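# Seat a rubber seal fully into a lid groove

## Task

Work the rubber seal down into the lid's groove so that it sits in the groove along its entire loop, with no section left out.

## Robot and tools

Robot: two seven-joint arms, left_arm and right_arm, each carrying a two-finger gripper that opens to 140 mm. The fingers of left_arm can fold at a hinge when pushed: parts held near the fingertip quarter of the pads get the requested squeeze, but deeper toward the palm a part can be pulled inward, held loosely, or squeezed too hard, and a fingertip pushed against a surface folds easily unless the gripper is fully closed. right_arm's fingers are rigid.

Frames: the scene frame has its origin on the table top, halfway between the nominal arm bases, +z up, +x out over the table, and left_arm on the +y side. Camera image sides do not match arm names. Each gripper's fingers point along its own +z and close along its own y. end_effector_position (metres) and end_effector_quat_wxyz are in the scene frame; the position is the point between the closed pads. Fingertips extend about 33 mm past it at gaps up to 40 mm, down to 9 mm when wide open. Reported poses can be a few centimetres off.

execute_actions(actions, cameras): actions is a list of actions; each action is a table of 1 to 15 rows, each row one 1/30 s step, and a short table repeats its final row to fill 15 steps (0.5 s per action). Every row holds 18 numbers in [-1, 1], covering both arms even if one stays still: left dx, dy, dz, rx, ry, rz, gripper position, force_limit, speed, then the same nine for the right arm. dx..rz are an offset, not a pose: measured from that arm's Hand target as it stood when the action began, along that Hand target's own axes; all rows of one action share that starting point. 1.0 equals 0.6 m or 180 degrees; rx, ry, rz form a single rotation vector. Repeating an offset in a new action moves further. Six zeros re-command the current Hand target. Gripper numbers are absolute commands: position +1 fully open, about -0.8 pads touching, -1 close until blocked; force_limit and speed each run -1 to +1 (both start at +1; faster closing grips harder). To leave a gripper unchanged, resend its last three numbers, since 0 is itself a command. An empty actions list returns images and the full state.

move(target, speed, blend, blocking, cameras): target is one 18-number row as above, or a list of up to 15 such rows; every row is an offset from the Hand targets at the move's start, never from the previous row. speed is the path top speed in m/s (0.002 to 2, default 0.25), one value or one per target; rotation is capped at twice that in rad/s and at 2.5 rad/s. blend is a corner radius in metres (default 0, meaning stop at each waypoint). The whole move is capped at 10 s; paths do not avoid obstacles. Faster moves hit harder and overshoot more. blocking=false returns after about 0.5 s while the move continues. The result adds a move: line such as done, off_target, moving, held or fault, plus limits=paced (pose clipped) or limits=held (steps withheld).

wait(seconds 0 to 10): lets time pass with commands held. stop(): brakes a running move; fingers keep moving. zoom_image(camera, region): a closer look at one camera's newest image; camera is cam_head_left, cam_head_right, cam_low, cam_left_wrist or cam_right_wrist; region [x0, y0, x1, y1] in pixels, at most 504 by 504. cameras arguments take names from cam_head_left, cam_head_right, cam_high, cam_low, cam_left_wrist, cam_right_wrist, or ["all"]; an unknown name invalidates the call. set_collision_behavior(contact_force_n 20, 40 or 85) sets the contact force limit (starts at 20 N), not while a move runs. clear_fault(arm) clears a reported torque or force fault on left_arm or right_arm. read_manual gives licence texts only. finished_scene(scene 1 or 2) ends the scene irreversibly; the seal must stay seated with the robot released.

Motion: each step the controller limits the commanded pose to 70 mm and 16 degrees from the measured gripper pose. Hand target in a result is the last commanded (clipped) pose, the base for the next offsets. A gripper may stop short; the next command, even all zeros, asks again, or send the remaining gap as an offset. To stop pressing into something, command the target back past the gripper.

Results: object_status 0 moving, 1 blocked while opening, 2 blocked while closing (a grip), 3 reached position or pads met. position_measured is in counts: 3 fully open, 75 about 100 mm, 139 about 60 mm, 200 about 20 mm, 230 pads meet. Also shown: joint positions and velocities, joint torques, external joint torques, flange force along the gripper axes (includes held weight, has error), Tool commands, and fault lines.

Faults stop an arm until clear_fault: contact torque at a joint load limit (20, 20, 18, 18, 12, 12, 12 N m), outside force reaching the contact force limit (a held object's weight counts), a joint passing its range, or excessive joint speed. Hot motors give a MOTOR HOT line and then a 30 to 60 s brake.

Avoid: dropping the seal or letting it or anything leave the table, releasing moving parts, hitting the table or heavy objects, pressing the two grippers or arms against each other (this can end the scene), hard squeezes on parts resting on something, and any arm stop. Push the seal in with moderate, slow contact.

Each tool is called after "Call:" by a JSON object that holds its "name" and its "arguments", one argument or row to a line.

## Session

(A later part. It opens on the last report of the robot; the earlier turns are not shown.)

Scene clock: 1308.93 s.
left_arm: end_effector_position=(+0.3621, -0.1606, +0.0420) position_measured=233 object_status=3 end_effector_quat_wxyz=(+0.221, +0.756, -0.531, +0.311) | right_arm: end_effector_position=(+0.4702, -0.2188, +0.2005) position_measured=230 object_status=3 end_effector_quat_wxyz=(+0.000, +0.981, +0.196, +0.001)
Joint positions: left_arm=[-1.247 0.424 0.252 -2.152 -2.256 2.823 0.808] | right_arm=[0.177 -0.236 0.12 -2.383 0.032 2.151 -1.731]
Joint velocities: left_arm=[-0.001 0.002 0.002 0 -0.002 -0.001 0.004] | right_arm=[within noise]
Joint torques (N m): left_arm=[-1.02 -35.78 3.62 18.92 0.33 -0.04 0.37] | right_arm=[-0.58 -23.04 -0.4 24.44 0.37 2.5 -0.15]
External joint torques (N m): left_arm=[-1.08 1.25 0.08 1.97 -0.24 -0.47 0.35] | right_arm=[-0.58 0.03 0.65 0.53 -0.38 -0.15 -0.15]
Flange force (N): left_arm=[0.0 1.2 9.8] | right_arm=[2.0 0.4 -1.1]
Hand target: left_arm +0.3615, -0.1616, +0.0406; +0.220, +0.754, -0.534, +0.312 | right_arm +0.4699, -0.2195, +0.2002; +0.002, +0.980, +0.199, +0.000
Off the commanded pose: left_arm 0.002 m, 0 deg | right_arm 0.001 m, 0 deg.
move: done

Call:
{"name": "move", "arguments": {
  "target": [
    [0.0071, 0, -0.0071, 0, 0, 0, -1, -1, 0, 0, 0, 0, 0, 0, 0, -1, -1, -1],
    [0.0112, 0, -0.0030, 0, 0, 0, -1, -1, 0, 0, 0, 0, 0, 0, 0, -1, -1, -1]
  ],
  "speed": 0.03,
  "cameras": ["cam_right_wrist", "cam_low", "cam_left_wrist"]
}}

Call:
{"name": "zoom_image", "arguments": {
  "camera": "cam_right_wrist",
  "region": [210, 190, 310, 290]
}}

Call:
{"name": "zoom_image", "arguments": {
  "camera": "cam_left_wrist",
  "region": [240, 180, 480, 320]
}}

Scene clock: 1396.93 s.
left_arm: end_effector_position=(+0.3620, -0.1656, +0.0477) position_measured=233 object_status=3 end_effector_quat_wxyz=(+0.221, +0.752, -0.536, +0.314) | right_arm: end_effector_position=(+0.4702, -0.2188, +0.2005) position_measured=230 object_status=3 end_effector_quat_wxyz=(+0.000, +0.981, +0.196, +0.001)
Joint positions: left_arm=[-1.246 0.419 0.246 -2.145 -2.241 2.829 0.803] | right_arm=[0.177 -0.236 0.12 -2.383 0.032 2.151 -1.731]
Joint velocities: left_arm=[0.002 0.001 0 0 0.002 0.002 -0.007] | right_arm=[within noise]
Joint torques (N m): left_arm=[-0.22 -37.03 2.74 19.03 1.15 0.47 -0.25] | right_arm=[-0.58 -23.04 -0.33 24.44 0.37 2.5 -0.16]
External joint torques (N m): left_arm=[-0.26 0.07 -0.68 1.95 0.56 0.03 -0.27] | right_arm=[-0.57 0.13 0.74 0.47 -0.38 -0.15 -0.16]
Flange force (N): left_arm=[6.7 -2.8 5.0] | right_arm=[2.1 0.3 -0.9]
Hand target: left_arm +0.3627, -0.1649, +0.0466; +0.220, +0.754, -0.534, +0.312 | right_arm +0.4699, -0.2195, +0.2002; +0.002, +0.980, +0.199, +0.000
Off the commanded pose: left_arm 0.002 m, 0 deg | right_arm 0.001 m, 0 deg.
move: done
camera_calibration:
cam_left_wrist: T_world_to_cam=[[-0.950867, -0.309359, -0.0121867, 0.302183], [-0.275562, 0.863615, -0.422179, 0.264588], [0.14113, -0.398078, -0.906431, 0.070975], [0, 0, 0, 1]] pos_world=[0.35023, -0.106766, 0.17972]
cam_right_wrist: T_world_to_cam=[[0.400101, -0.916409, -0.0106461, -0.374943], [-0.86462, -0.381291, 0.327185, 0.266771], [-0.303895, -0.121702, -0.9449, 0.448832], [0, 0, 0, 1]] pos_world=[0.517068, -0.18726, 0.332827]
Images, in order (width x height): cam_low 672x504, cam_left_wrist 672x504, cam_right_wrist 672x504.

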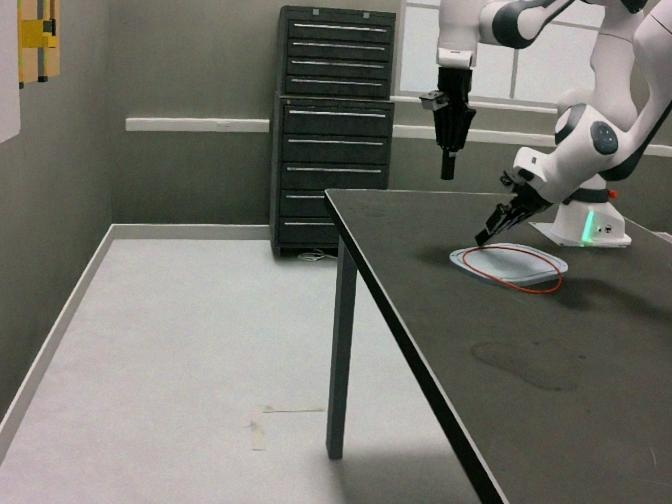

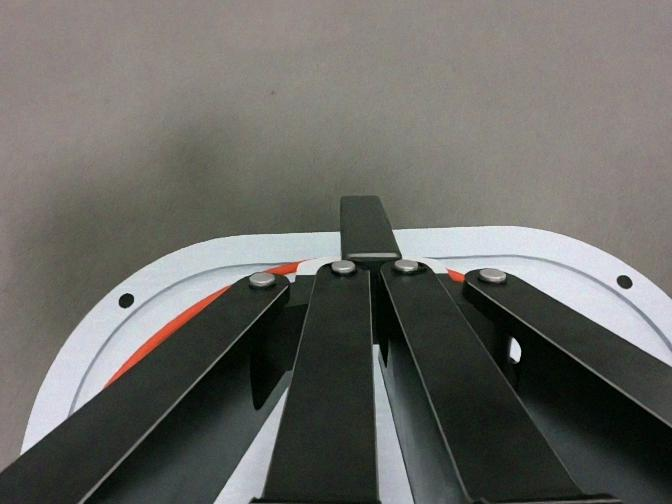

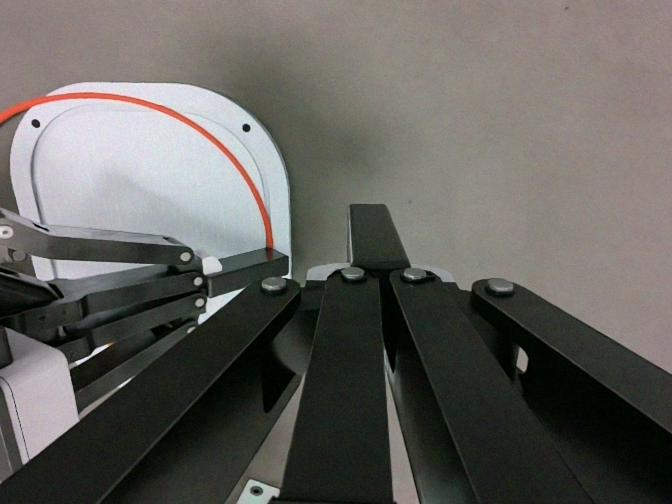

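Scaled by 5.040 from the camera's 672x504 image, which has a finer 960x720 frame.

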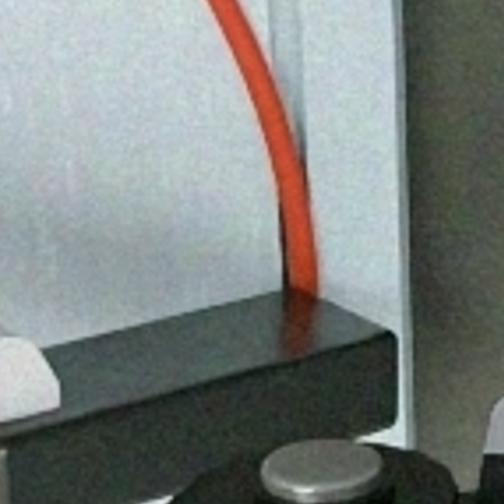

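Scaled by 2.100 from the camera's 672x504 image, which has a finer 960x720 frame.

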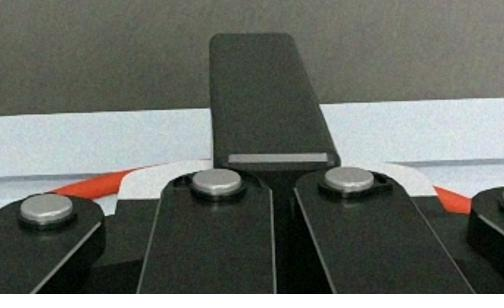

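Call:
{"name": "move", "arguments": {
  "target": [
    [0.0021, 0, 0.0021, 0, 0, 0, -1, -1, 0, 0, 0, 0, 0, 0, 0, -1, -1, -1],
    [-0.0014, 0, 0.0057, 0, 0, 0, -1, -1, 0, 0, 0, 0, 0, 0, 0, -1, -1, -1]
  ],
  "speed": 0.02,
  "cameras": ["cam_right_wrist", "cam_low", "cam_left_wrist"]
}}

Call:
{"name": "zoom_image", "arguments": {
  "camera": "cam_right_wrist",
  "region": [210, 190, 310, 290]
}}

Call:
{"name": "zoom_image", "arguments": {
  "camera": "cam_low",
  "region": [440, 200, 540, 280]
}}

Scene clock: 1412.67 s.
left_arm: end_effector_position=(+0.3628, -0.1674, +0.0457) position_measured=233 object_status=3 end_effector_quat_wxyz=(+0.221, +0.753, -0.535, +0.313) | right_arm: end_effector_position=(+0.4702, -0.2188, +0.2005) position_measured=230 object_status=3 end_effector_quat_wxyz=(+0.000, +0.981, +0.196, +0.001)
Joint positions: left_arm=[-1.245 0.428 0.244 -2.136 -2.241 2.831 0.798] | right_arm=[0.177 -0.236 0.12 -2.383 0.032 2.151 -1.731]
Joint velocities: left_arm=[0.001 -0.001 0 0.003 -0.004 0 0.001] | right_arm=[within noise]
Joint torques (N m): left_arm=[-0.25 -36.31 3.35 18.37 0.35 0.3 0.08] | right_arm=[-0.6 -23.09 -0.35 24.46 0.36 2.49 -0.19]
External joint torques (N m): left_arm=[-0.31 1.11 -0.16 1.23 -0.25 -0.16 0.06] | right_arm=[-0.59 0.08 0.71 0.48 -0.39 -0.17 -0.19]
Flange force (N): left_arm=[0.7 0.1 7.1] | right_arm=[2.0 0.4 -1.0]
Hand target: left_arm +0.3633, -0.1666, +0.0436; +0.220, +0.754, -0.534, +0.312 | right_arm +0.4699, -0.2195, +0.2002; +0.002, +0.980, +0.199, +0.000
Off the commanded pose: left_arm 0.002 m, 0 deg | right_arm 0.001 m, 0 deg.
move: done
camera_calibration:
cam_left_wrist: T_world_to_cam=[[-0.950219, -0.311396, -0.010809, 0.301796], [-0.278185, 0.863478, -0.420736, 0.2664], [0.140349, -0.396784, -0.907119, 0.0687635], [0, 0, 0, 1]] pos_world=[0.351229, -0.108768, 0.177723]
cam_right_wrist: T_world_to_cam=[[0.400101, -0.916409, -0.0106461, -0.374943], [-0.86462, -0.381291, 0.327185, 0.266771], [-0.303895, -0.121702, -0.9449, 0.448832], [0, 0, 0, 1]] pos_world=[0.517068, -0.18726, 0.332827]
Images, in order (width x height): cam_low 672x504, cam_left_wrist 672x504, cam_right_wrist 672x504.

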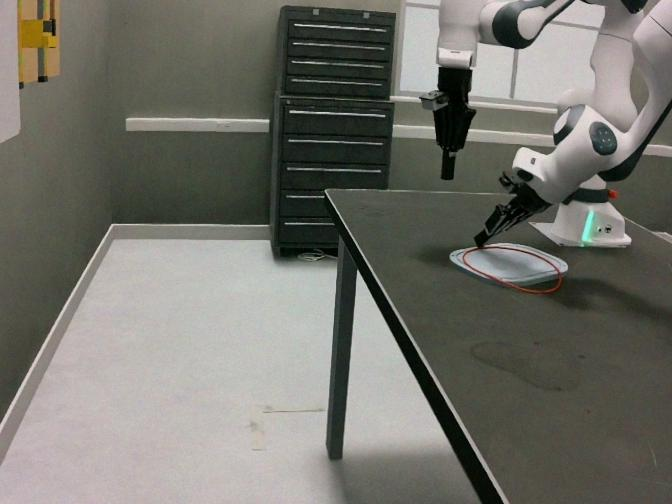

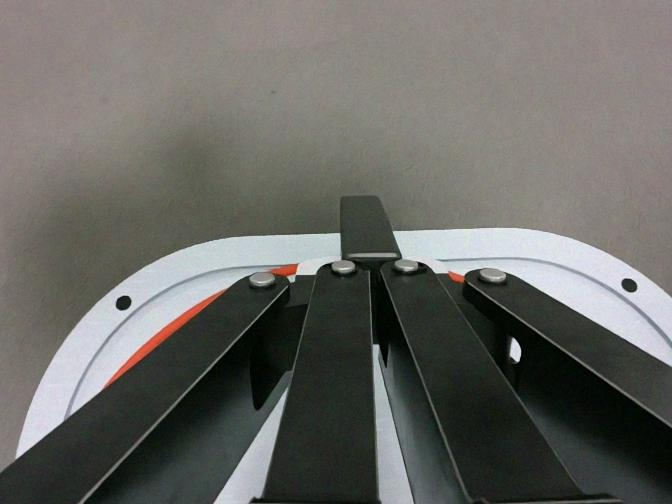

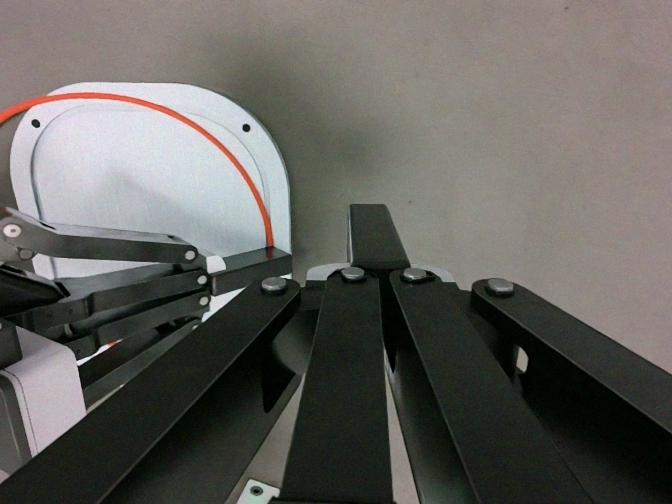

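Scaled by 5.040 from the camera's 672x504 image, which has a finer 960x720 frame.

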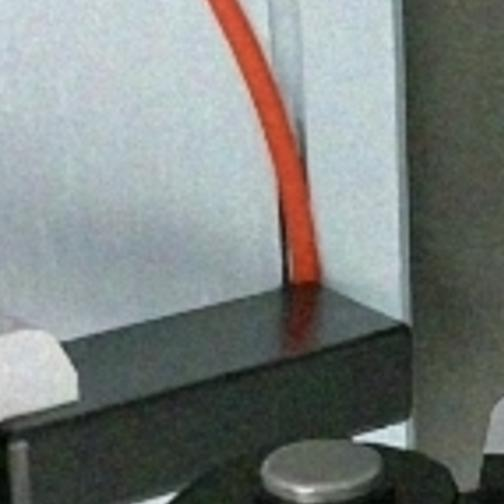

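Scaled by 5.040 from the camera's 672x504 image, which has a finer 960x720 frame.

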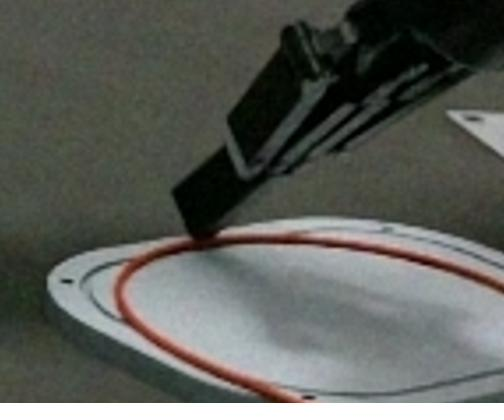

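Call:
{"name": "move", "arguments": {
  "target": [-0.0024, 0, 0.0024, 0, 0, 0, -1, -1, 0, 0, 0, 0, 0, 0, 0, -1, -1, -1],
  "speed": 0.01
}}

Call:
{"name": "move", "arguments": {
  "target": [-0.0024, 0, 0.0024, 0, 0, 0, -1, -1, 0, 0, 0, 0, 0, 0, 0, -1, -1, -1],
  "speed": 0.01,
  "cameras": ["cam_right_wrist", "cam_low", "cam_left_wrist"]
}}

Call:
{"name": "zoom_image", "arguments": {
  "camera": "cam_right_wrist",
  "region": [210, 190, 310, 290]
}}

Call:
{"name": "zoom_image", "arguments": {
  "camera": "cam_low",
  "region": [440, 200, 540, 280]
}}

Scene clock: 1422.97 s.
left_arm: end_effector_position=(+0.3633, -0.1687, +0.0454) position_measured=233 object_status=3 end_effector_quat_wxyz=(+0.223, +0.754, -0.533, +0.314) | right_arm: end_effector_position=(+0.4702, -0.2188, +0.2005) position_measured=230 object_status=3 end_effector_quat_wxyz=(+0.000, +0.981, +0.196, +0.001)
Joint positions: left_arm=[-1.245 0.431 0.245 -2.133 -2.246 2.827 0.798] | right_arm=[0.177 -0.236 0.12 -2.383 0.032 2.151 -1.731]
Joint velocities: left_arm=[-0.001 0 0.001 0 -0.002 -0.003 0] | right_arm=[within noise]
Joint torques (N m): left_arm=[-0.39 -35.29 3.81 17.51 0.4 0.48 0.18] | right_arm=[-0.61 -23.04 -0.39 24.43 0.37 2.5 -0.21]
External joint torques (N m): left_arm=[-0.35 2.19 0.37 0.4 -0.19 0.05 0.16] | right_arm=[-0.67 0.18 0.59 0.44 -0.39 -0.16 -0.21]
Flange force (N): left_arm=[-1.3 0.2 8.1] | right_arm=[2.1 0.7 -0.8]
Hand target: left_arm +0.3633, -0.1666, +0.0415; +0.220, +0.754, -0.534, +0.312 | right_arm +0.4699, -0.2195, +0.2002; +0.002, +0.980, +0.199, +0.000
Off the commanded pose: left_arm 0.004 m, 0 deg | right_arm 0.001 m, 0 deg.
move: off_target (left_arm)

Scene clock: 1423.67 s.
left_arm: end_effector_position=(+0.3637, -0.1698, +0.0450) position_measured=233 object_status=3 end_effector_quat_wxyz=(+0.224, +0.754, -0.532, +0.314) | right_arm: end_effector_position=(+0.4702, -0.2188, +0.2005) position_measured=230 object_status=3 end_effector_quat_wxyz=(+0.000, +0.981, +0.196, +0.001)
Joint positions: left_arm=[-1.246 0.434 0.247 -2.131 -2.252 2.822 0.8] | right_arm=[0.177 -0.236 0.12 -2.383 0.032 2.151 -1.731]
Joint velocities: left_arm=[-0.003 0.002 0.005 0.001 -0.003 -0.003 0.003] | right_arm=[within noise]
Joint torques (N m): left_arm=[-0.98 -34.32 3.61 16.86 0.36 0.65 0.29] | right_arm=[-0.6 -23.08 -0.34 24.45 0.37 2.49 -0.2]
External joint torques (N m): left_arm=[-0.96 3.3 0.1 -0.31 -0.22 0.24 0.27] | right_arm=[-0.58 0.29 0.74 0.34 -0.38 -0.19 -0.2]
Flange force (N): left_arm=[-2.9 1.6 9.6] | right_arm=[2.2 0.4 -0.6]
Hand target: left_arm +0.3633, -0.1666, +0.0395; +0.220, +0.754, -0.534, +0.312 | right_arm +0.4699, -0.2195, +0.2002; +0.002, +0.980, +0.199, +0.000
Off the commanded pose: left_arm 0.006 m, 1 deg | right_arm 0.001 m, 0 deg.
move: off_target (left_arm)
camera_calibration:
cam_left_wrist: T_world_to_cam=[[-0.948649, -0.316303, -0.00412886, 0.300186], [-0.284303, 0.858255, -0.427283, 0.269998], [0.138694, -0.404168, -0.904108, 0.0663671], [0, 0, 0, 1]] pos_world=[0.352327, -0.109954, 0.176608]
cam_right_wrist: T_world_to_cam=[[0.400101, -0.916409, -0.0106461, -0.374943], [-0.86462, -0.381291, 0.327185, 0.266771], [-0.303895, -0.121702, -0.9449, 0.448832], [0, 0, 0, 1]] pos_world=[0.517068, -0.18726, 0.332827]
Images, in order (width x height): cam_low 672x504, cam_left_wrist 672x504, cam_right_wrist 672x504.

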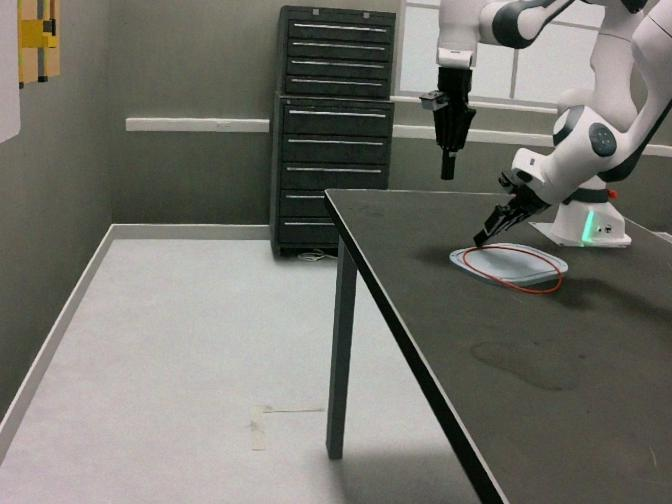

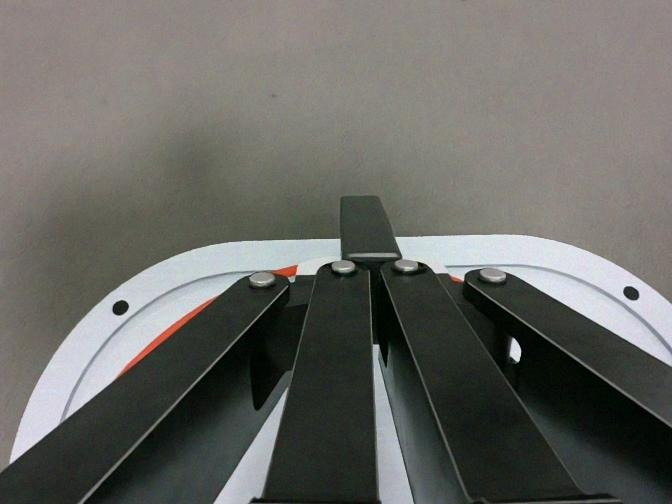

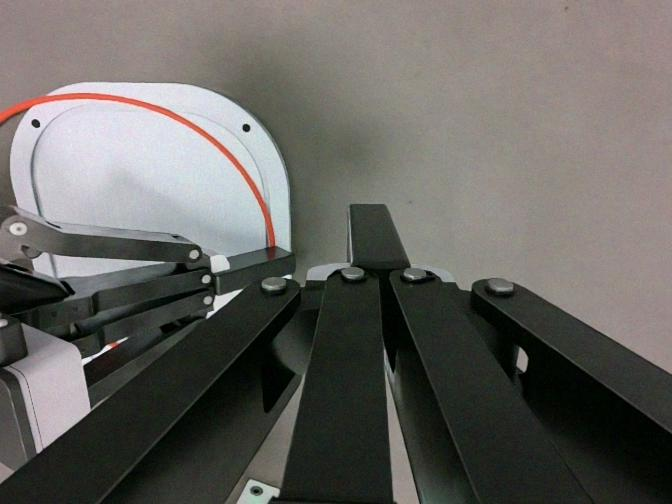

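Scaled by 5.040 from the camera's 672x504 image, which has a finer 960x720 frame.

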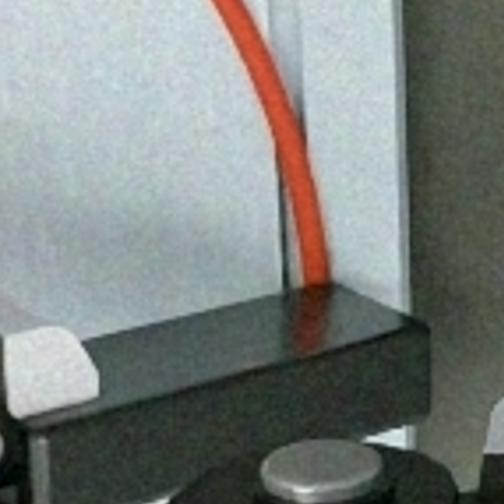

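Scaled by 5.040 from the camera's 672x504 image, which has a finer 960x720 frame.

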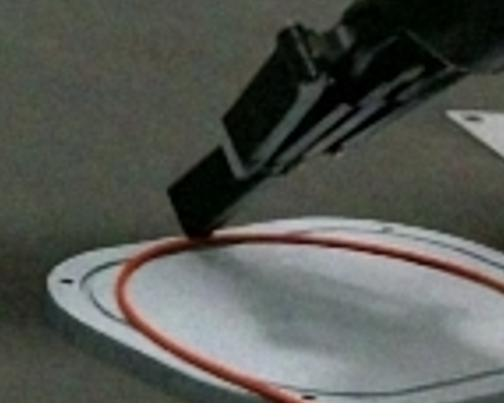

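Call:
{"name": "move", "arguments": {
  "target": [
    [0.0141, 0, -0.0141, 0, 0, 0, -1, -1, 0, 0, 0, 0, 0, 0, 0, -1, -1, -1],
    [0.0141, 0, -0.1808, 0, 0, 0, -1, -1, 0, 0, 0, 0, 0, 0, 0, -1, -1, -1],
    [-0.1131, -0.1749, -0.4159, 0, 0, 0, -1, -1, 0, 0, 0, 0, 0, 0, 0, -1, -1, -1]
  ],
  "speed": [0.03, 0.1, 0.15],
  "blend": [0.003, 0.03, 0],
  "cameras": ["all"]
}}

Scene clock: 1648.00 s.
left_arm: end_effector_position=(+0.3881, +0.0804, +0.1674) position_measured=233 object_status=3 end_effector_quat_wxyz=(+0.218, +0.753, -0.536, +0.313) | right_arm: end_effector_position=(+0.4702, -0.2188, +0.2005) position_measured=230 object_status=3 end_effector_quat_wxyz=(+0.000, +0.981, +0.196, +0.001)
Joint positions: left_arm=[-0.994 -0.299 0.445 -2.716 -1.371 2.769 0.41] | right_arm=[0.177 -0.236 0.12 -2.383 0.032 2.151 -1.731]
Joint velocities: left_arm=[-0.001 0.001 -0.001 0.002 0 0 -0.007] | right_arm=[within noise]
Joint torques (N m): left_arm=[-0.19 -14.87 -4.41 21.32 1.46 0.64 -0.22] | right_arm=[-0.56 -23.05 -0.37 24.48 0.38 2.48 -0.18]
External joint torques (N m): left_arm=[-0.18 0 -1.05 1.45 0.53 -0.43 -0.24] | right_arm=[-0.53 0.3 0.72 0.35 -0.37 -0.2 -0.18]
Flange force (N): left_arm=[5.2 -2.9 -1.4] | right_arm=[2.2 0.4 -0.6]
Hand target: left_arm +0.3876, +0.0798, +0.1683; +0.220, +0.754, -0.534, +0.312 | right_arm +0.4699, -0.2195, +0.2002; +0.002, +0.980, +0.199, +0.000
Off the commanded pose: left_arm 0.001 m, 0 deg | right_arm 0.001 m, 0 deg.
move: done
camera_calibration:
cam_left_wrist: T_world_to_cam=[[-0.949964, -0.312005, -0.014854, 0.404976], [-0.277576, 0.865035, -0.417931, 0.10984], [0.143246, -0.392896, -0.908358, 0.272809], [0, 0, 0, 1]] pos_world=[0.376123, 0.138524, 0.299729]
cam_right_wrist: T_world_to_cam=[[0.400101, -0.916409, -0.0106461, -0.374943], [-0.86462, -0.381291, 0.327185, 0.266771], [-0.303895, -0.121702, -0.9449, 0.448832], [0, 0, 0, 1]] pos_world=[0.517068, -0.18726, 0.332827]

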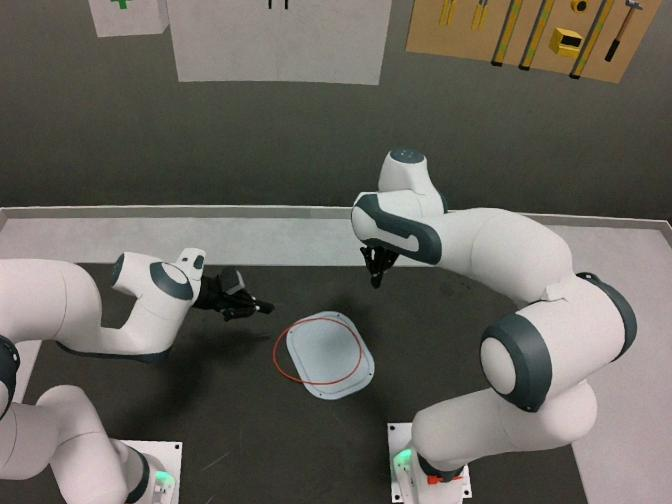

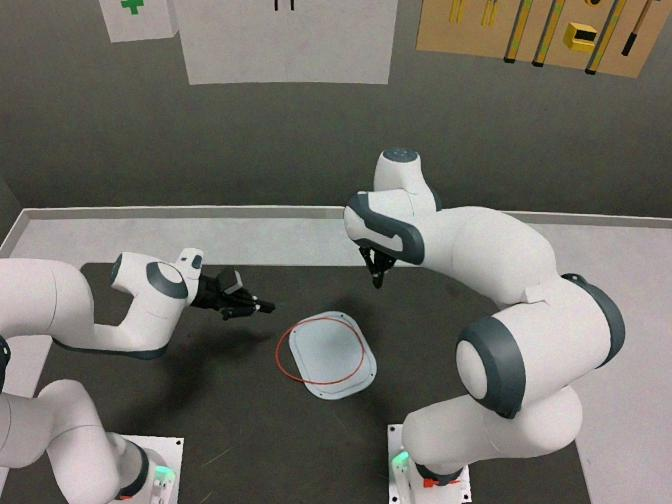

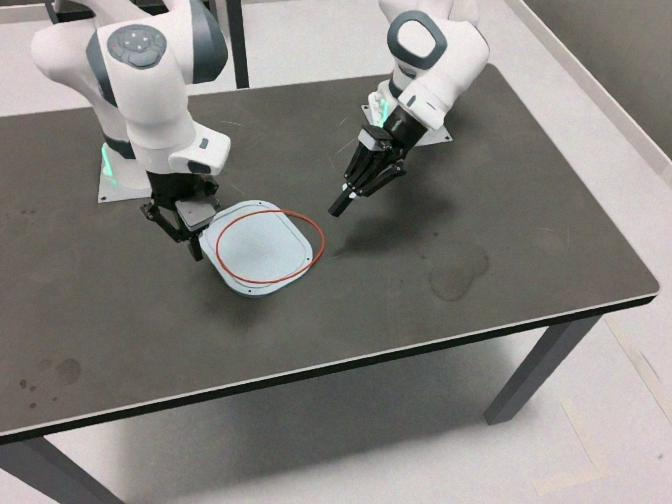

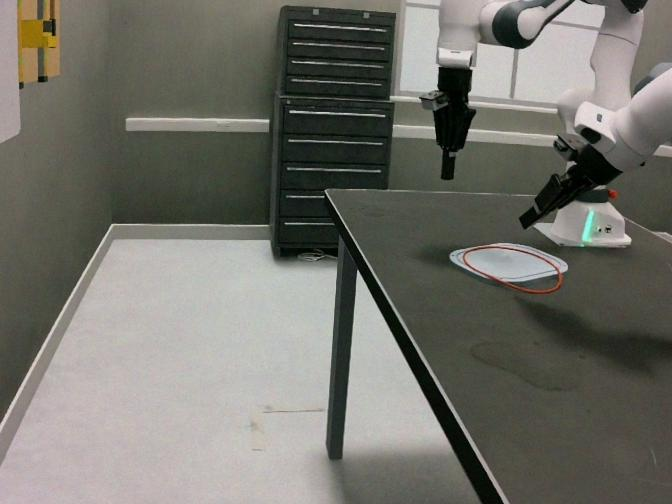

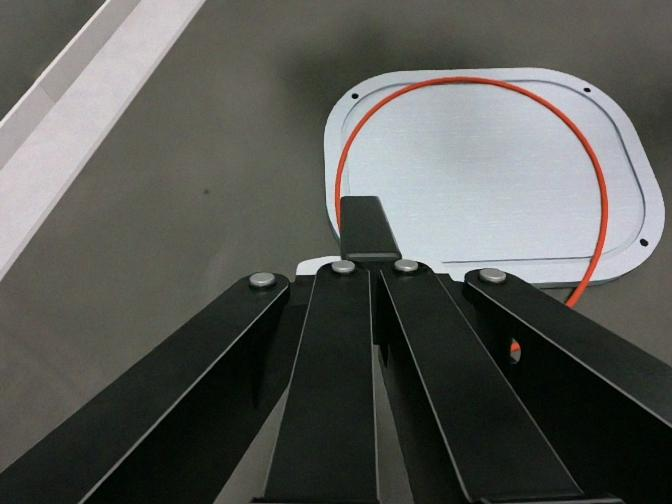

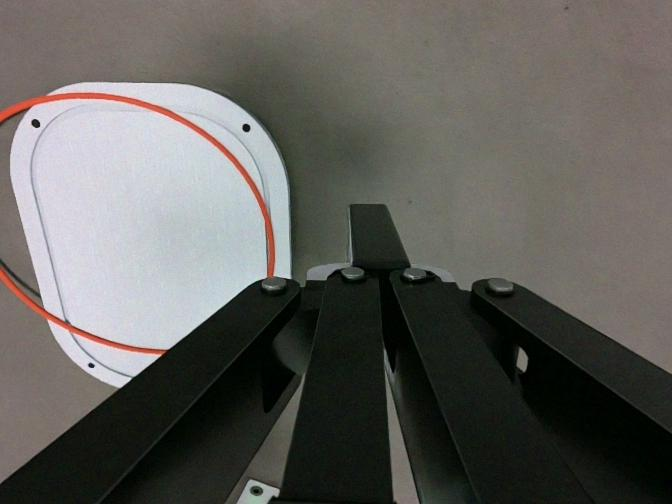

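Call:
{"name": "zoom_image", "arguments": {
  "camera": "cam_left_wrist",
  "region": [310, 50, 480, 220]
}}

Call:
{"name": "zoom_image", "arguments": {
  "camera": "cam_left_wrist",
  "region": [480, 50, 672, 320]
}}

Scaled by 2.965 from the camera's 672x504 image, which has a finer 960x720 frame.

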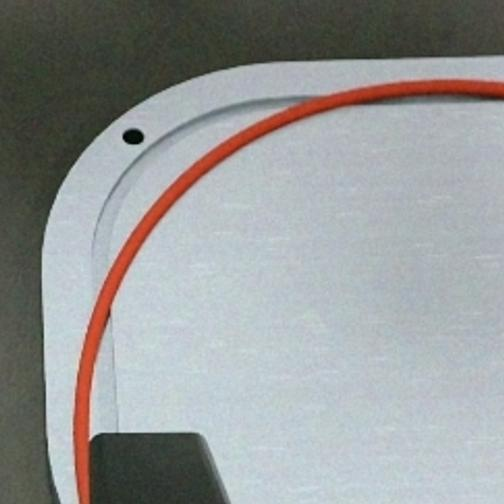

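Scaled by 1.867 from the camera's 672x504 image, which has a finer 960x720 frame.

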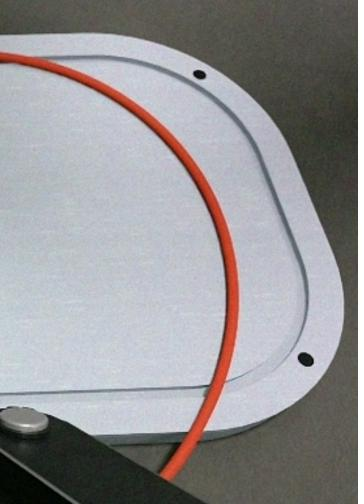

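Call:
{"name": "move", "arguments": {
  "target": [0, 0, 0, 0, 0, 0, -1, -1, 0, 0.1226, -0.3019, 0.1337, 0, 0, 0.5017, -1, -1, -1],
  "speed": 0.12,
  "cameras": ["cam_right_wrist", "cam_left_wrist", "cam_high"]
}}

Scene clock: 1693.20 s.
left_arm: end_effector_position=(+0.3881, +0.0804, +0.1674) position_measured=233 object_status=3 end_effector_quat_wxyz=(+0.219, +0.754, -0.535, +0.313) | right_arm: end_effector_position=(+0.4667, -0.0244, +0.1197) position_measured=230 object_status=3 end_effector_quat_wxyz=(+0.001, +0.833, -0.553, +0.000)
Joint positions: left_arm=[-0.994 -0.299 0.445 -2.716 -1.371 2.769 0.409] | right_arm=[0.219 0.123 0.444 -2.204 -0.073 2.313 0.268]
Joint velocities: left_arm=[within noise] | right_arm=[0.001 0 0 -0.001 0 0.001 0.005]
Joint torques (N m): left_arm=[-0.52 -14.9 -3.96 21.32 1.41 0.69 -0.16] | right_arm=[-0.23 -31.06 1.99 22.74 0.15 2.59 0.3]
External joint torques (N m): left_arm=[-0.54 -0.07 -0.63 1.57 0.48 -0.38 -0.18] | right_arm=[-0.19 -0.1 0.28 0.31 -0.41 0.03 0.3]
Flange force (N): left_arm=[4.5 -3.2 0.1] | right_arm=[-1.0 -1.5 0.2]
Hand target: left_arm +0.3876, +0.0798, +0.1683; +0.220, +0.754, -0.534, +0.312 | right_arm +0.4670, -0.0243, +0.1193; +0.001, +0.832, -0.554, +0.001
Off the commanded pose: left_arm 0.001 m, 0 deg | right_arm 0.000 m, 0 deg.
move: done
camera_calibration:
cam_left_wrist: T_world_to_cam=[[-0.949585, -0.313215, -0.013587, 0.404748], [-0.279171, 0.864503, -0.417969, 0.110466], [0.14266, -0.393104, -0.90836, 0.273083], [0, 0, 0, 1]] pos_world=[0.376223, 0.138625, 0.299729]
cam_right_wrist: T_world_to_cam=[[-0.91475, -0.403862, -0.011288, 0.429985], [-0.384885, 0.862589, 0.328335, 0.170684], [-0.122865, 0.304689, -0.944494, 0.320924], [0, 0, 0, 1]] pos_world=[0.498453, -0.0713576, 0.251923]
Images, in order (width x height): cam_high 672x504, cam_left_wrist 672x504, cam_right_wrist 672x504.

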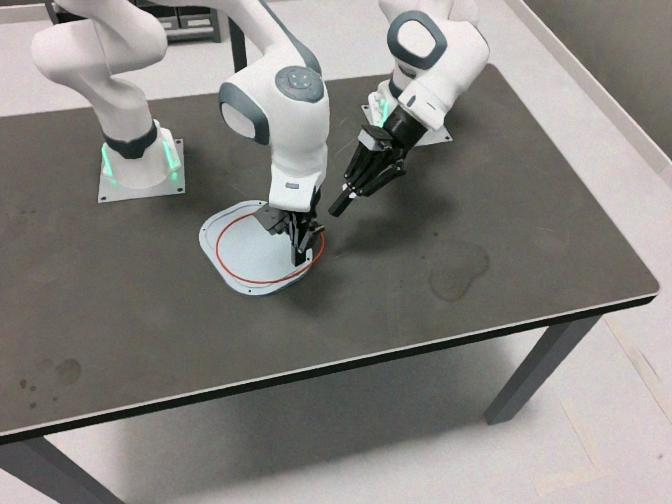

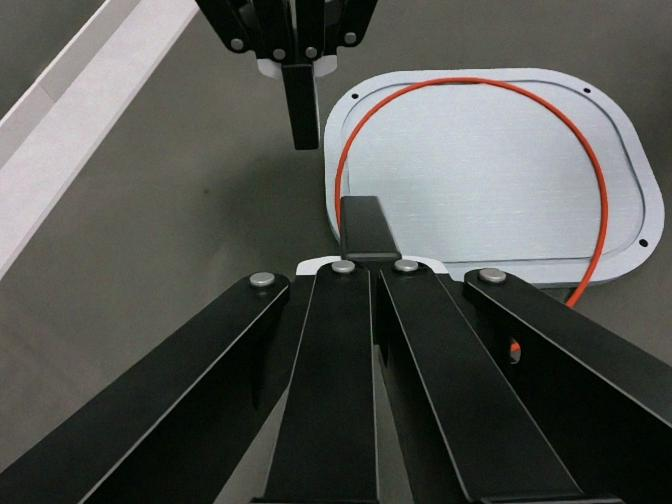

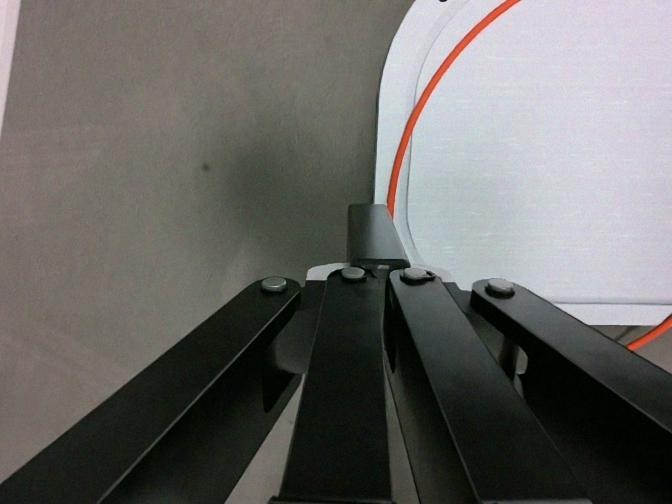

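Call:
{"name": "zoom_image", "arguments": {
  "camera": "cam_right_wrist",
  "region": [340, 0, 500, 260]
}}

Scaled by 1.938 from the camera's 672x504 image, which has a finer 960x720 frame.

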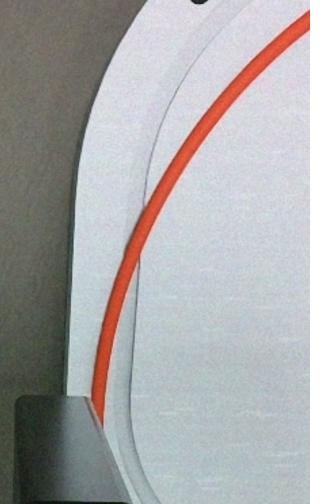

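Call:
{"name": "move", "arguments": {
  "target": [0, 0, 0, 0, 0, 0, -1, -1, 0, 0.0255, 0.0080, 0.1113, 0, 0, 0, -1, -1, -1],
  "speed": 0.06,
  "cameras": ["cam_right_wrist", "cam_left_wrist"]
}}

Call:
{"name": "zoom_image", "arguments": {
  "camera": "cam_right_wrist",
  "region": [320, 40, 500, 260]
}}

Call:
{"name": "zoom_image", "arguments": {
  "camera": "cam_left_wrist",
  "region": [280, 50, 480, 220]
}}

Scene clock: 1718.10 s.
left_arm: end_effector_position=(+0.3881, +0.0804, +0.1674) position_measured=233 object_status=3 end_effector_quat_wxyz=(+0.219, +0.754, -0.535, +0.313) | right_arm: end_effector_position=(+0.4685, -0.0406, +0.0533) position_measured=230 object_status=3 end_effector_quat_wxyz=(+0.001, +0.833, -0.553, +0.000)
Joint positions: left_arm=[-0.994 -0.299 0.445 -2.716 -1.371 2.769 0.409] | right_arm=[0.224 0.231 0.405 -2.267 -0.148 2.472 0.295]
Joint velocities: left_arm=[within noise] | right_arm=[0.001 0 -0.001 0 -0.001 0.004 0.004]
Joint torques (N m): left_arm=[-0.51 -14.9 -3.97 21.26 1.4 0.7 -0.18] | right_arm=[-0.26 -33.48 3.24 20.02 0.06 2.9 0.31]
External joint torques (N m): left_arm=[-0.5 0.01 -0.61 1.38 0.46 -0.38 -0.2] | right_arm=[-0.29 -0.49 0.22 -0.34 -0.41 0.34 0.31]
Flange force (N): left_arm=[4.3 -3.0 0.0] | right_arm=[0.0 2.5 0.5]
Hand target: left_arm +0.3876, +0.0798, +0.1683; +0.220, +0.754, -0.534, +0.312 | right_arm +0.4685, -0.0405, +0.0526; +0.001, +0.832, -0.554, +0.001
Off the commanded pose: left_arm 0.001 m, 0 deg | right_arm 0.001 m, 0 deg.
move: done
camera_calibration:
cam_left_wrist: T_world_to_cam=[[-0.949585, -0.313215, -0.013587, 0.404748], [-0.279171, 0.864503, -0.417969, 0.110466], [0.14266, -0.393104, -0.90836, 0.273083], [0, 0, 0, 1]] pos_world=[0.376223, 0.138625, 0.299729]
cam_right_wrist: T_world_to_cam=[[-0.915243, -0.402783, -0.00985289, 0.424447], [-0.383514, 0.863441, 0.327699, 0.206574], [-0.123484, 0.303703, -0.944731, 0.263606], [0, 0, 0, 1]] pos_world=[0.500247, -0.0874624, 0.185524]
Images, in order (width x height): cam_left_wrist 672x504, cam_right_wrist 672x504.

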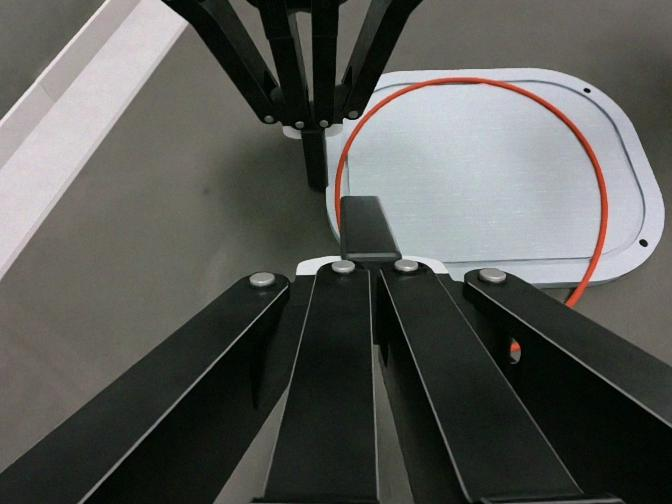

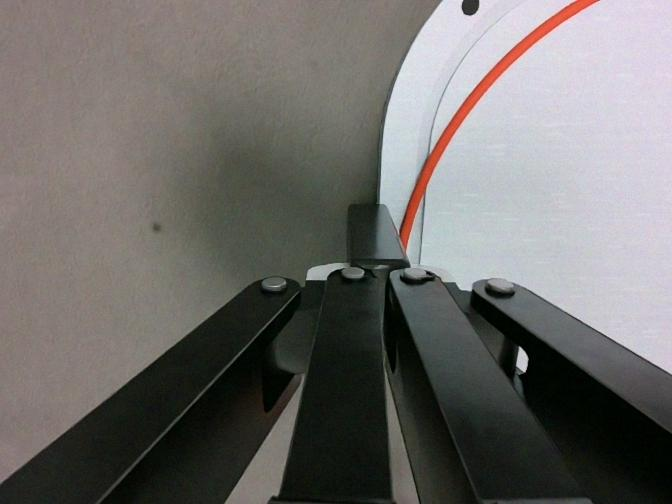

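Scaled by 2.291 from the camera's 672x504 image, which has a finer 960x720 frame.

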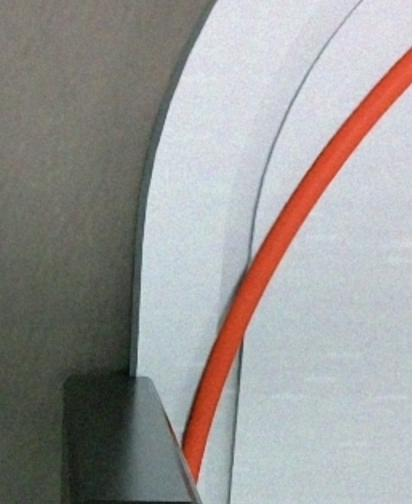

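Scaled by 2.520 from the camera's 672x504 image, which has a finer 960x720 frame.

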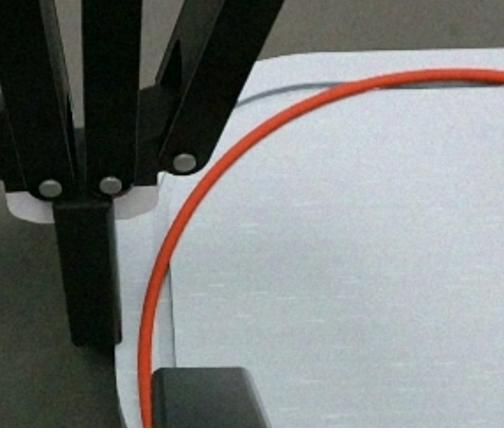

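Call:
{"name": "move", "arguments": {
  "target": [
    [0, 0, 0, 0, 0, 0, -1, -1, 0, 0, 0, 0.0047, 0, 0, 0, -1, -1, -1],
    [0, 0, 0, 0, 0, 0, -1, -1, 0, 0, 0.0172, 0.0047, 0, 0, 0, -1, -1, -1]
  ],
  "speed": 0.02,
  "cameras": ["cam_right_wrist", "cam_left_wrist"]
}}

Call:
{"name": "zoom_image", "arguments": {
  "camera": "cam_right_wrist",
  "region": [320, 40, 500, 260]
}}

Call:
{"name": "zoom_image", "arguments": {
  "camera": "cam_left_wrist",
  "region": [280, 50, 480, 220]
}}

Scene clock: 1729.53 s.
left_arm: end_effector_position=(+0.3881, +0.0804, +0.1674) position_measured=233 object_status=3 end_effector_quat_wxyz=(+0.219, +0.754, -0.535, +0.313) | right_arm: end_effector_position=(+0.4592, -0.0448, +0.0497) position_measured=230 object_status=3 end_effector_quat_wxyz=(+0.002, +0.833, -0.553, +0.002)
Joint positions: left_arm=[-0.994 -0.299 0.445 -2.716 -1.371 2.769 0.409] | right_arm=[0.226 0.213 0.405 -2.303 -0.147 2.492 0.298]
Joint velocities: left_arm=[within noise] | right_arm=[-0.001 -0.003 0 -0.001 0.002 0.003 -0.001]
Joint torques (N m): left_arm=[-0.48 -14.89 -3.96 21.28 1.41 0.68 -0.14] | right_arm=[-0.68 -33.28 3.73 19.61 0.61 2.71 0.09]
External joint torques (N m): left_arm=[-0.5 -0.05 -0.63 1.47 0.48 -0.39 -0.16] | right_arm=[-0.65 -1.09 1.02 -0.49 0.16 0.16 0.09]
Flange force (N): left_arm=[4.3 -3.0 0.0] | right_arm=[1.2 5.6 -3.0]
Hand target: left_arm +0.3876, +0.0798, +0.1683; +0.220, +0.754, -0.534, +0.312 | right_arm +0.4590, -0.0445, +0.0498; +0.001, +0.832, -0.554, +0.001
Off the commanded pose: left_arm 0.001 m, 0 deg | right_arm 0.000 m, 0 deg.
move: done
camera_calibration:
cam_left_wrist: T_world_to_cam=[[-0.949585, -0.313215, -0.013587, 0.404748], [-0.279171, 0.864503, -0.417969, 0.110466], [0.14266, -0.393104, -0.90836, 0.273083], [0, 0, 0, 1]] pos_world=[0.376223, 0.138625, 0.299729]
cam_right_wrist: T_world_to_cam=[[-0.914637, -0.404155, -0.00992906, 0.413916], [-0.385281, 0.863956, 0.324251, 0.208823], [-0.12247, 0.300398, -0.945919, 0.259788], [0, 0, 0, 1]] pos_world=[0.490855, -0.0911674, 0.182137]
Images, in order (width x height): cam_left_wrist 672x504, cam_right_wrist 672x504.

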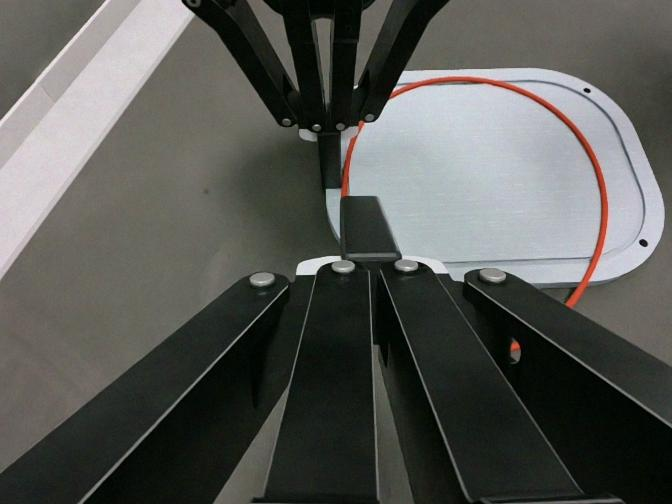

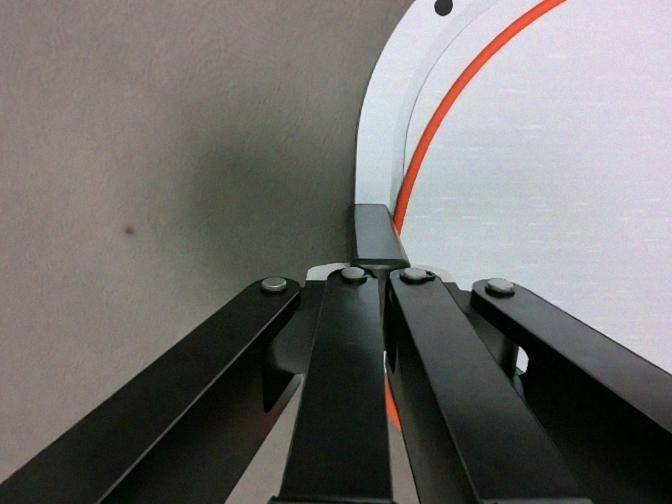

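Scaled by 2.291 from the camera's 672x504 image, which has a finer 960x720 frame.

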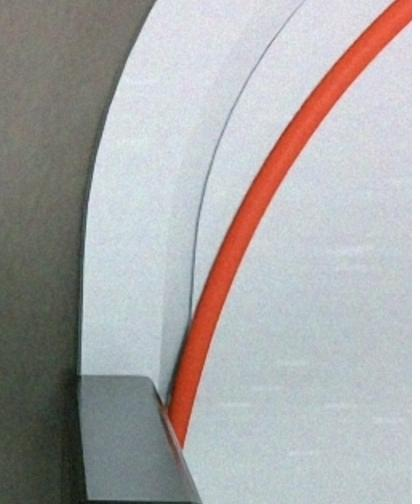

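Scaled by 2.520 from the camera's 672x504 image, which has a finer 960x720 frame.

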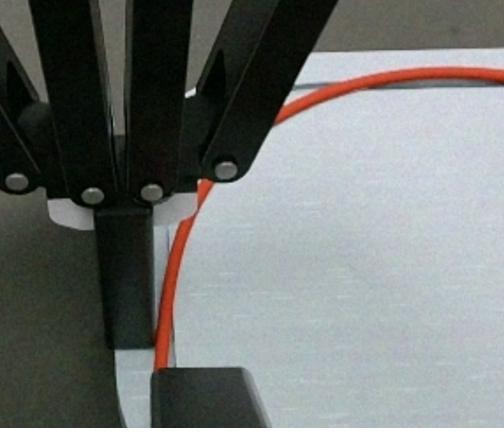

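Call:
{"name": "move", "arguments": {
  "target": [0, 0, 0, 0, 0, 0, -1, -1, 0, 0.0333, 0.0047, 0, 0, 0, 0, -1, -1, -1],
  "speed": 0.03,
  "cameras": ["cam_right_wrist", "cam_left_wrist"]
}}

Call:
{"name": "zoom_image", "arguments": {
  "camera": "cam_right_wrist",
  "region": [320, 40, 500, 260]
}}

Call:
{"name": "zoom_image", "arguments": {
  "camera": "cam_left_wrist",
  "region": [280, 50, 480, 220]
}}

Scene clock: 1765.37 s.
left_arm: end_effector_position=(+0.3881, +0.0804, +0.1674) position_measured=233 object_status=3 end_effector_quat_wxyz=(+0.219, +0.754, -0.535, +0.313) | right_arm: end_effector_position=(+0.4642, -0.0641, +0.0497) position_measured=230 object_status=3 end_effector_quat_wxyz=(+0.002, +0.831, -0.556, +0.002)
Joint positions: left_arm=[-0.994 -0.299 0.445 -2.716 -1.371 2.769 0.409] | right_arm=[0.188 0.197 0.406 -2.326 -0.138 2.5 0.263]
Joint velocities: left_arm=[within noise] | right_arm=[0.002 0.001 0 0 0 0 -0.008]
Joint torques (N m): left_arm=[-0.52 -14.9 -3.95 21.3 1.41 0.69 -0.16] | right_arm=[-0.9 -32.62 3.64 19.23 0.58 2.78 -0.19]
External joint torques (N m): left_arm=[-0.53 -0.05 -0.62 1.47 0.48 -0.39 -0.18] | right_arm=[-0.85 -1.08 1.18 -0.7 0.13 0.24 -0.19]
Flange force (N): left_arm=[4.4 -3.0 0.0] | right_arm=[1.9 6.6 -3.3]
Hand target: left_arm +0.3876, +0.0798, +0.1683; +0.220, +0.754, -0.534, +0.312 | right_arm +0.4641, -0.0640, +0.0498; +0.001, +0.832, -0.554, +0.001
Off the commanded pose: left_arm 0.001 m, 0 deg | right_arm 0.000 m, 0 deg.
move: done
camera_calibration:
cam_left_wrist: T_world_to_cam=[[-0.949585, -0.313215, -0.013587, 0.404748], [-0.279171, 0.864503, -0.417969, 0.110466], [0.14266, -0.393104, -0.90836, 0.273083], [0, 0, 0, 1]] pos_world=[0.376223, 0.138625, 0.299729]
cam_right_wrist: T_world_to_cam=[[-0.917456, -0.39771, -0.0100604, 0.412404], [-0.379203, 0.866555, 0.324479, 0.224804], [-0.120331, 0.301511, -0.945839, 0.265301], [0, 0, 0, 1]] pos_world=[0.495533, -0.110779, 0.182136]
Images, in order (width x height): cam_left_wrist 672x504, cam_right_wrist 672x504.

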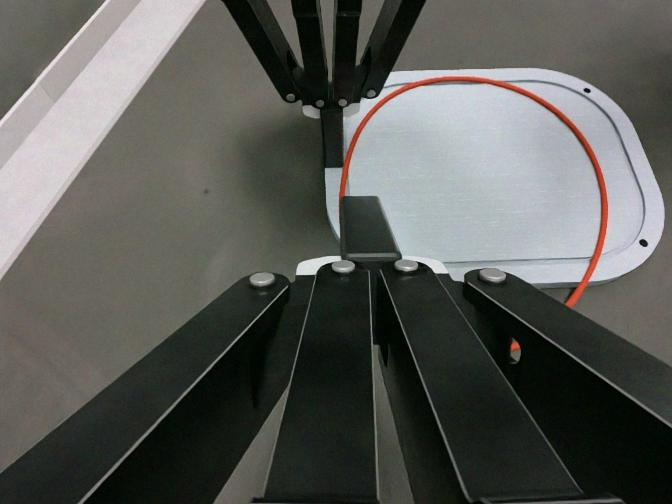

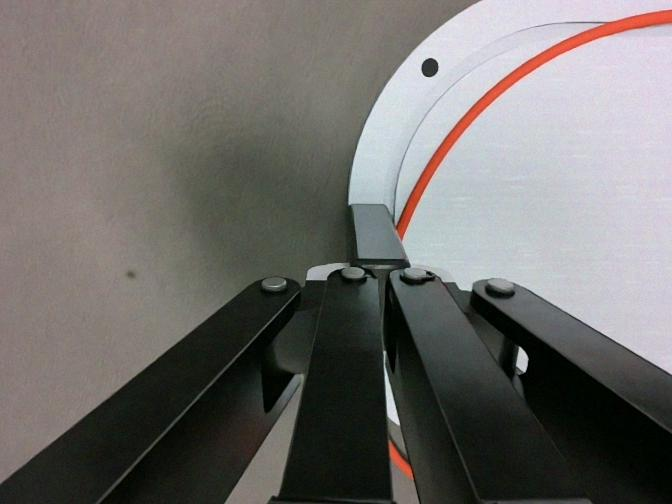

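Scaled by 2.291 from the camera's 672x504 image, which has a finer 960x720 frame.

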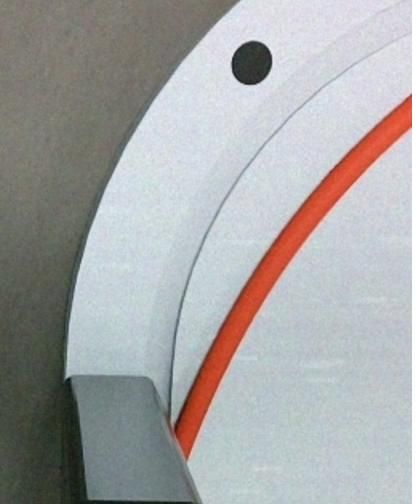

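Scaled by 2.520 from the camera's 672x504 image, which has a finer 960x720 frame.

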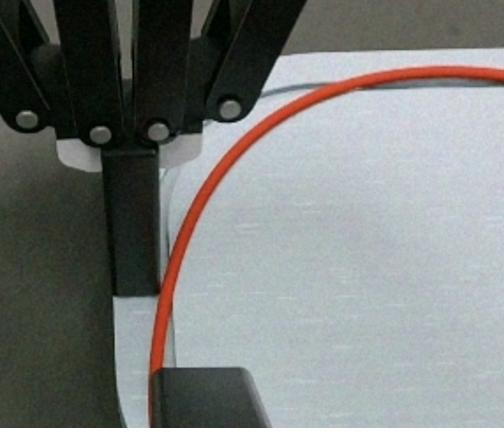

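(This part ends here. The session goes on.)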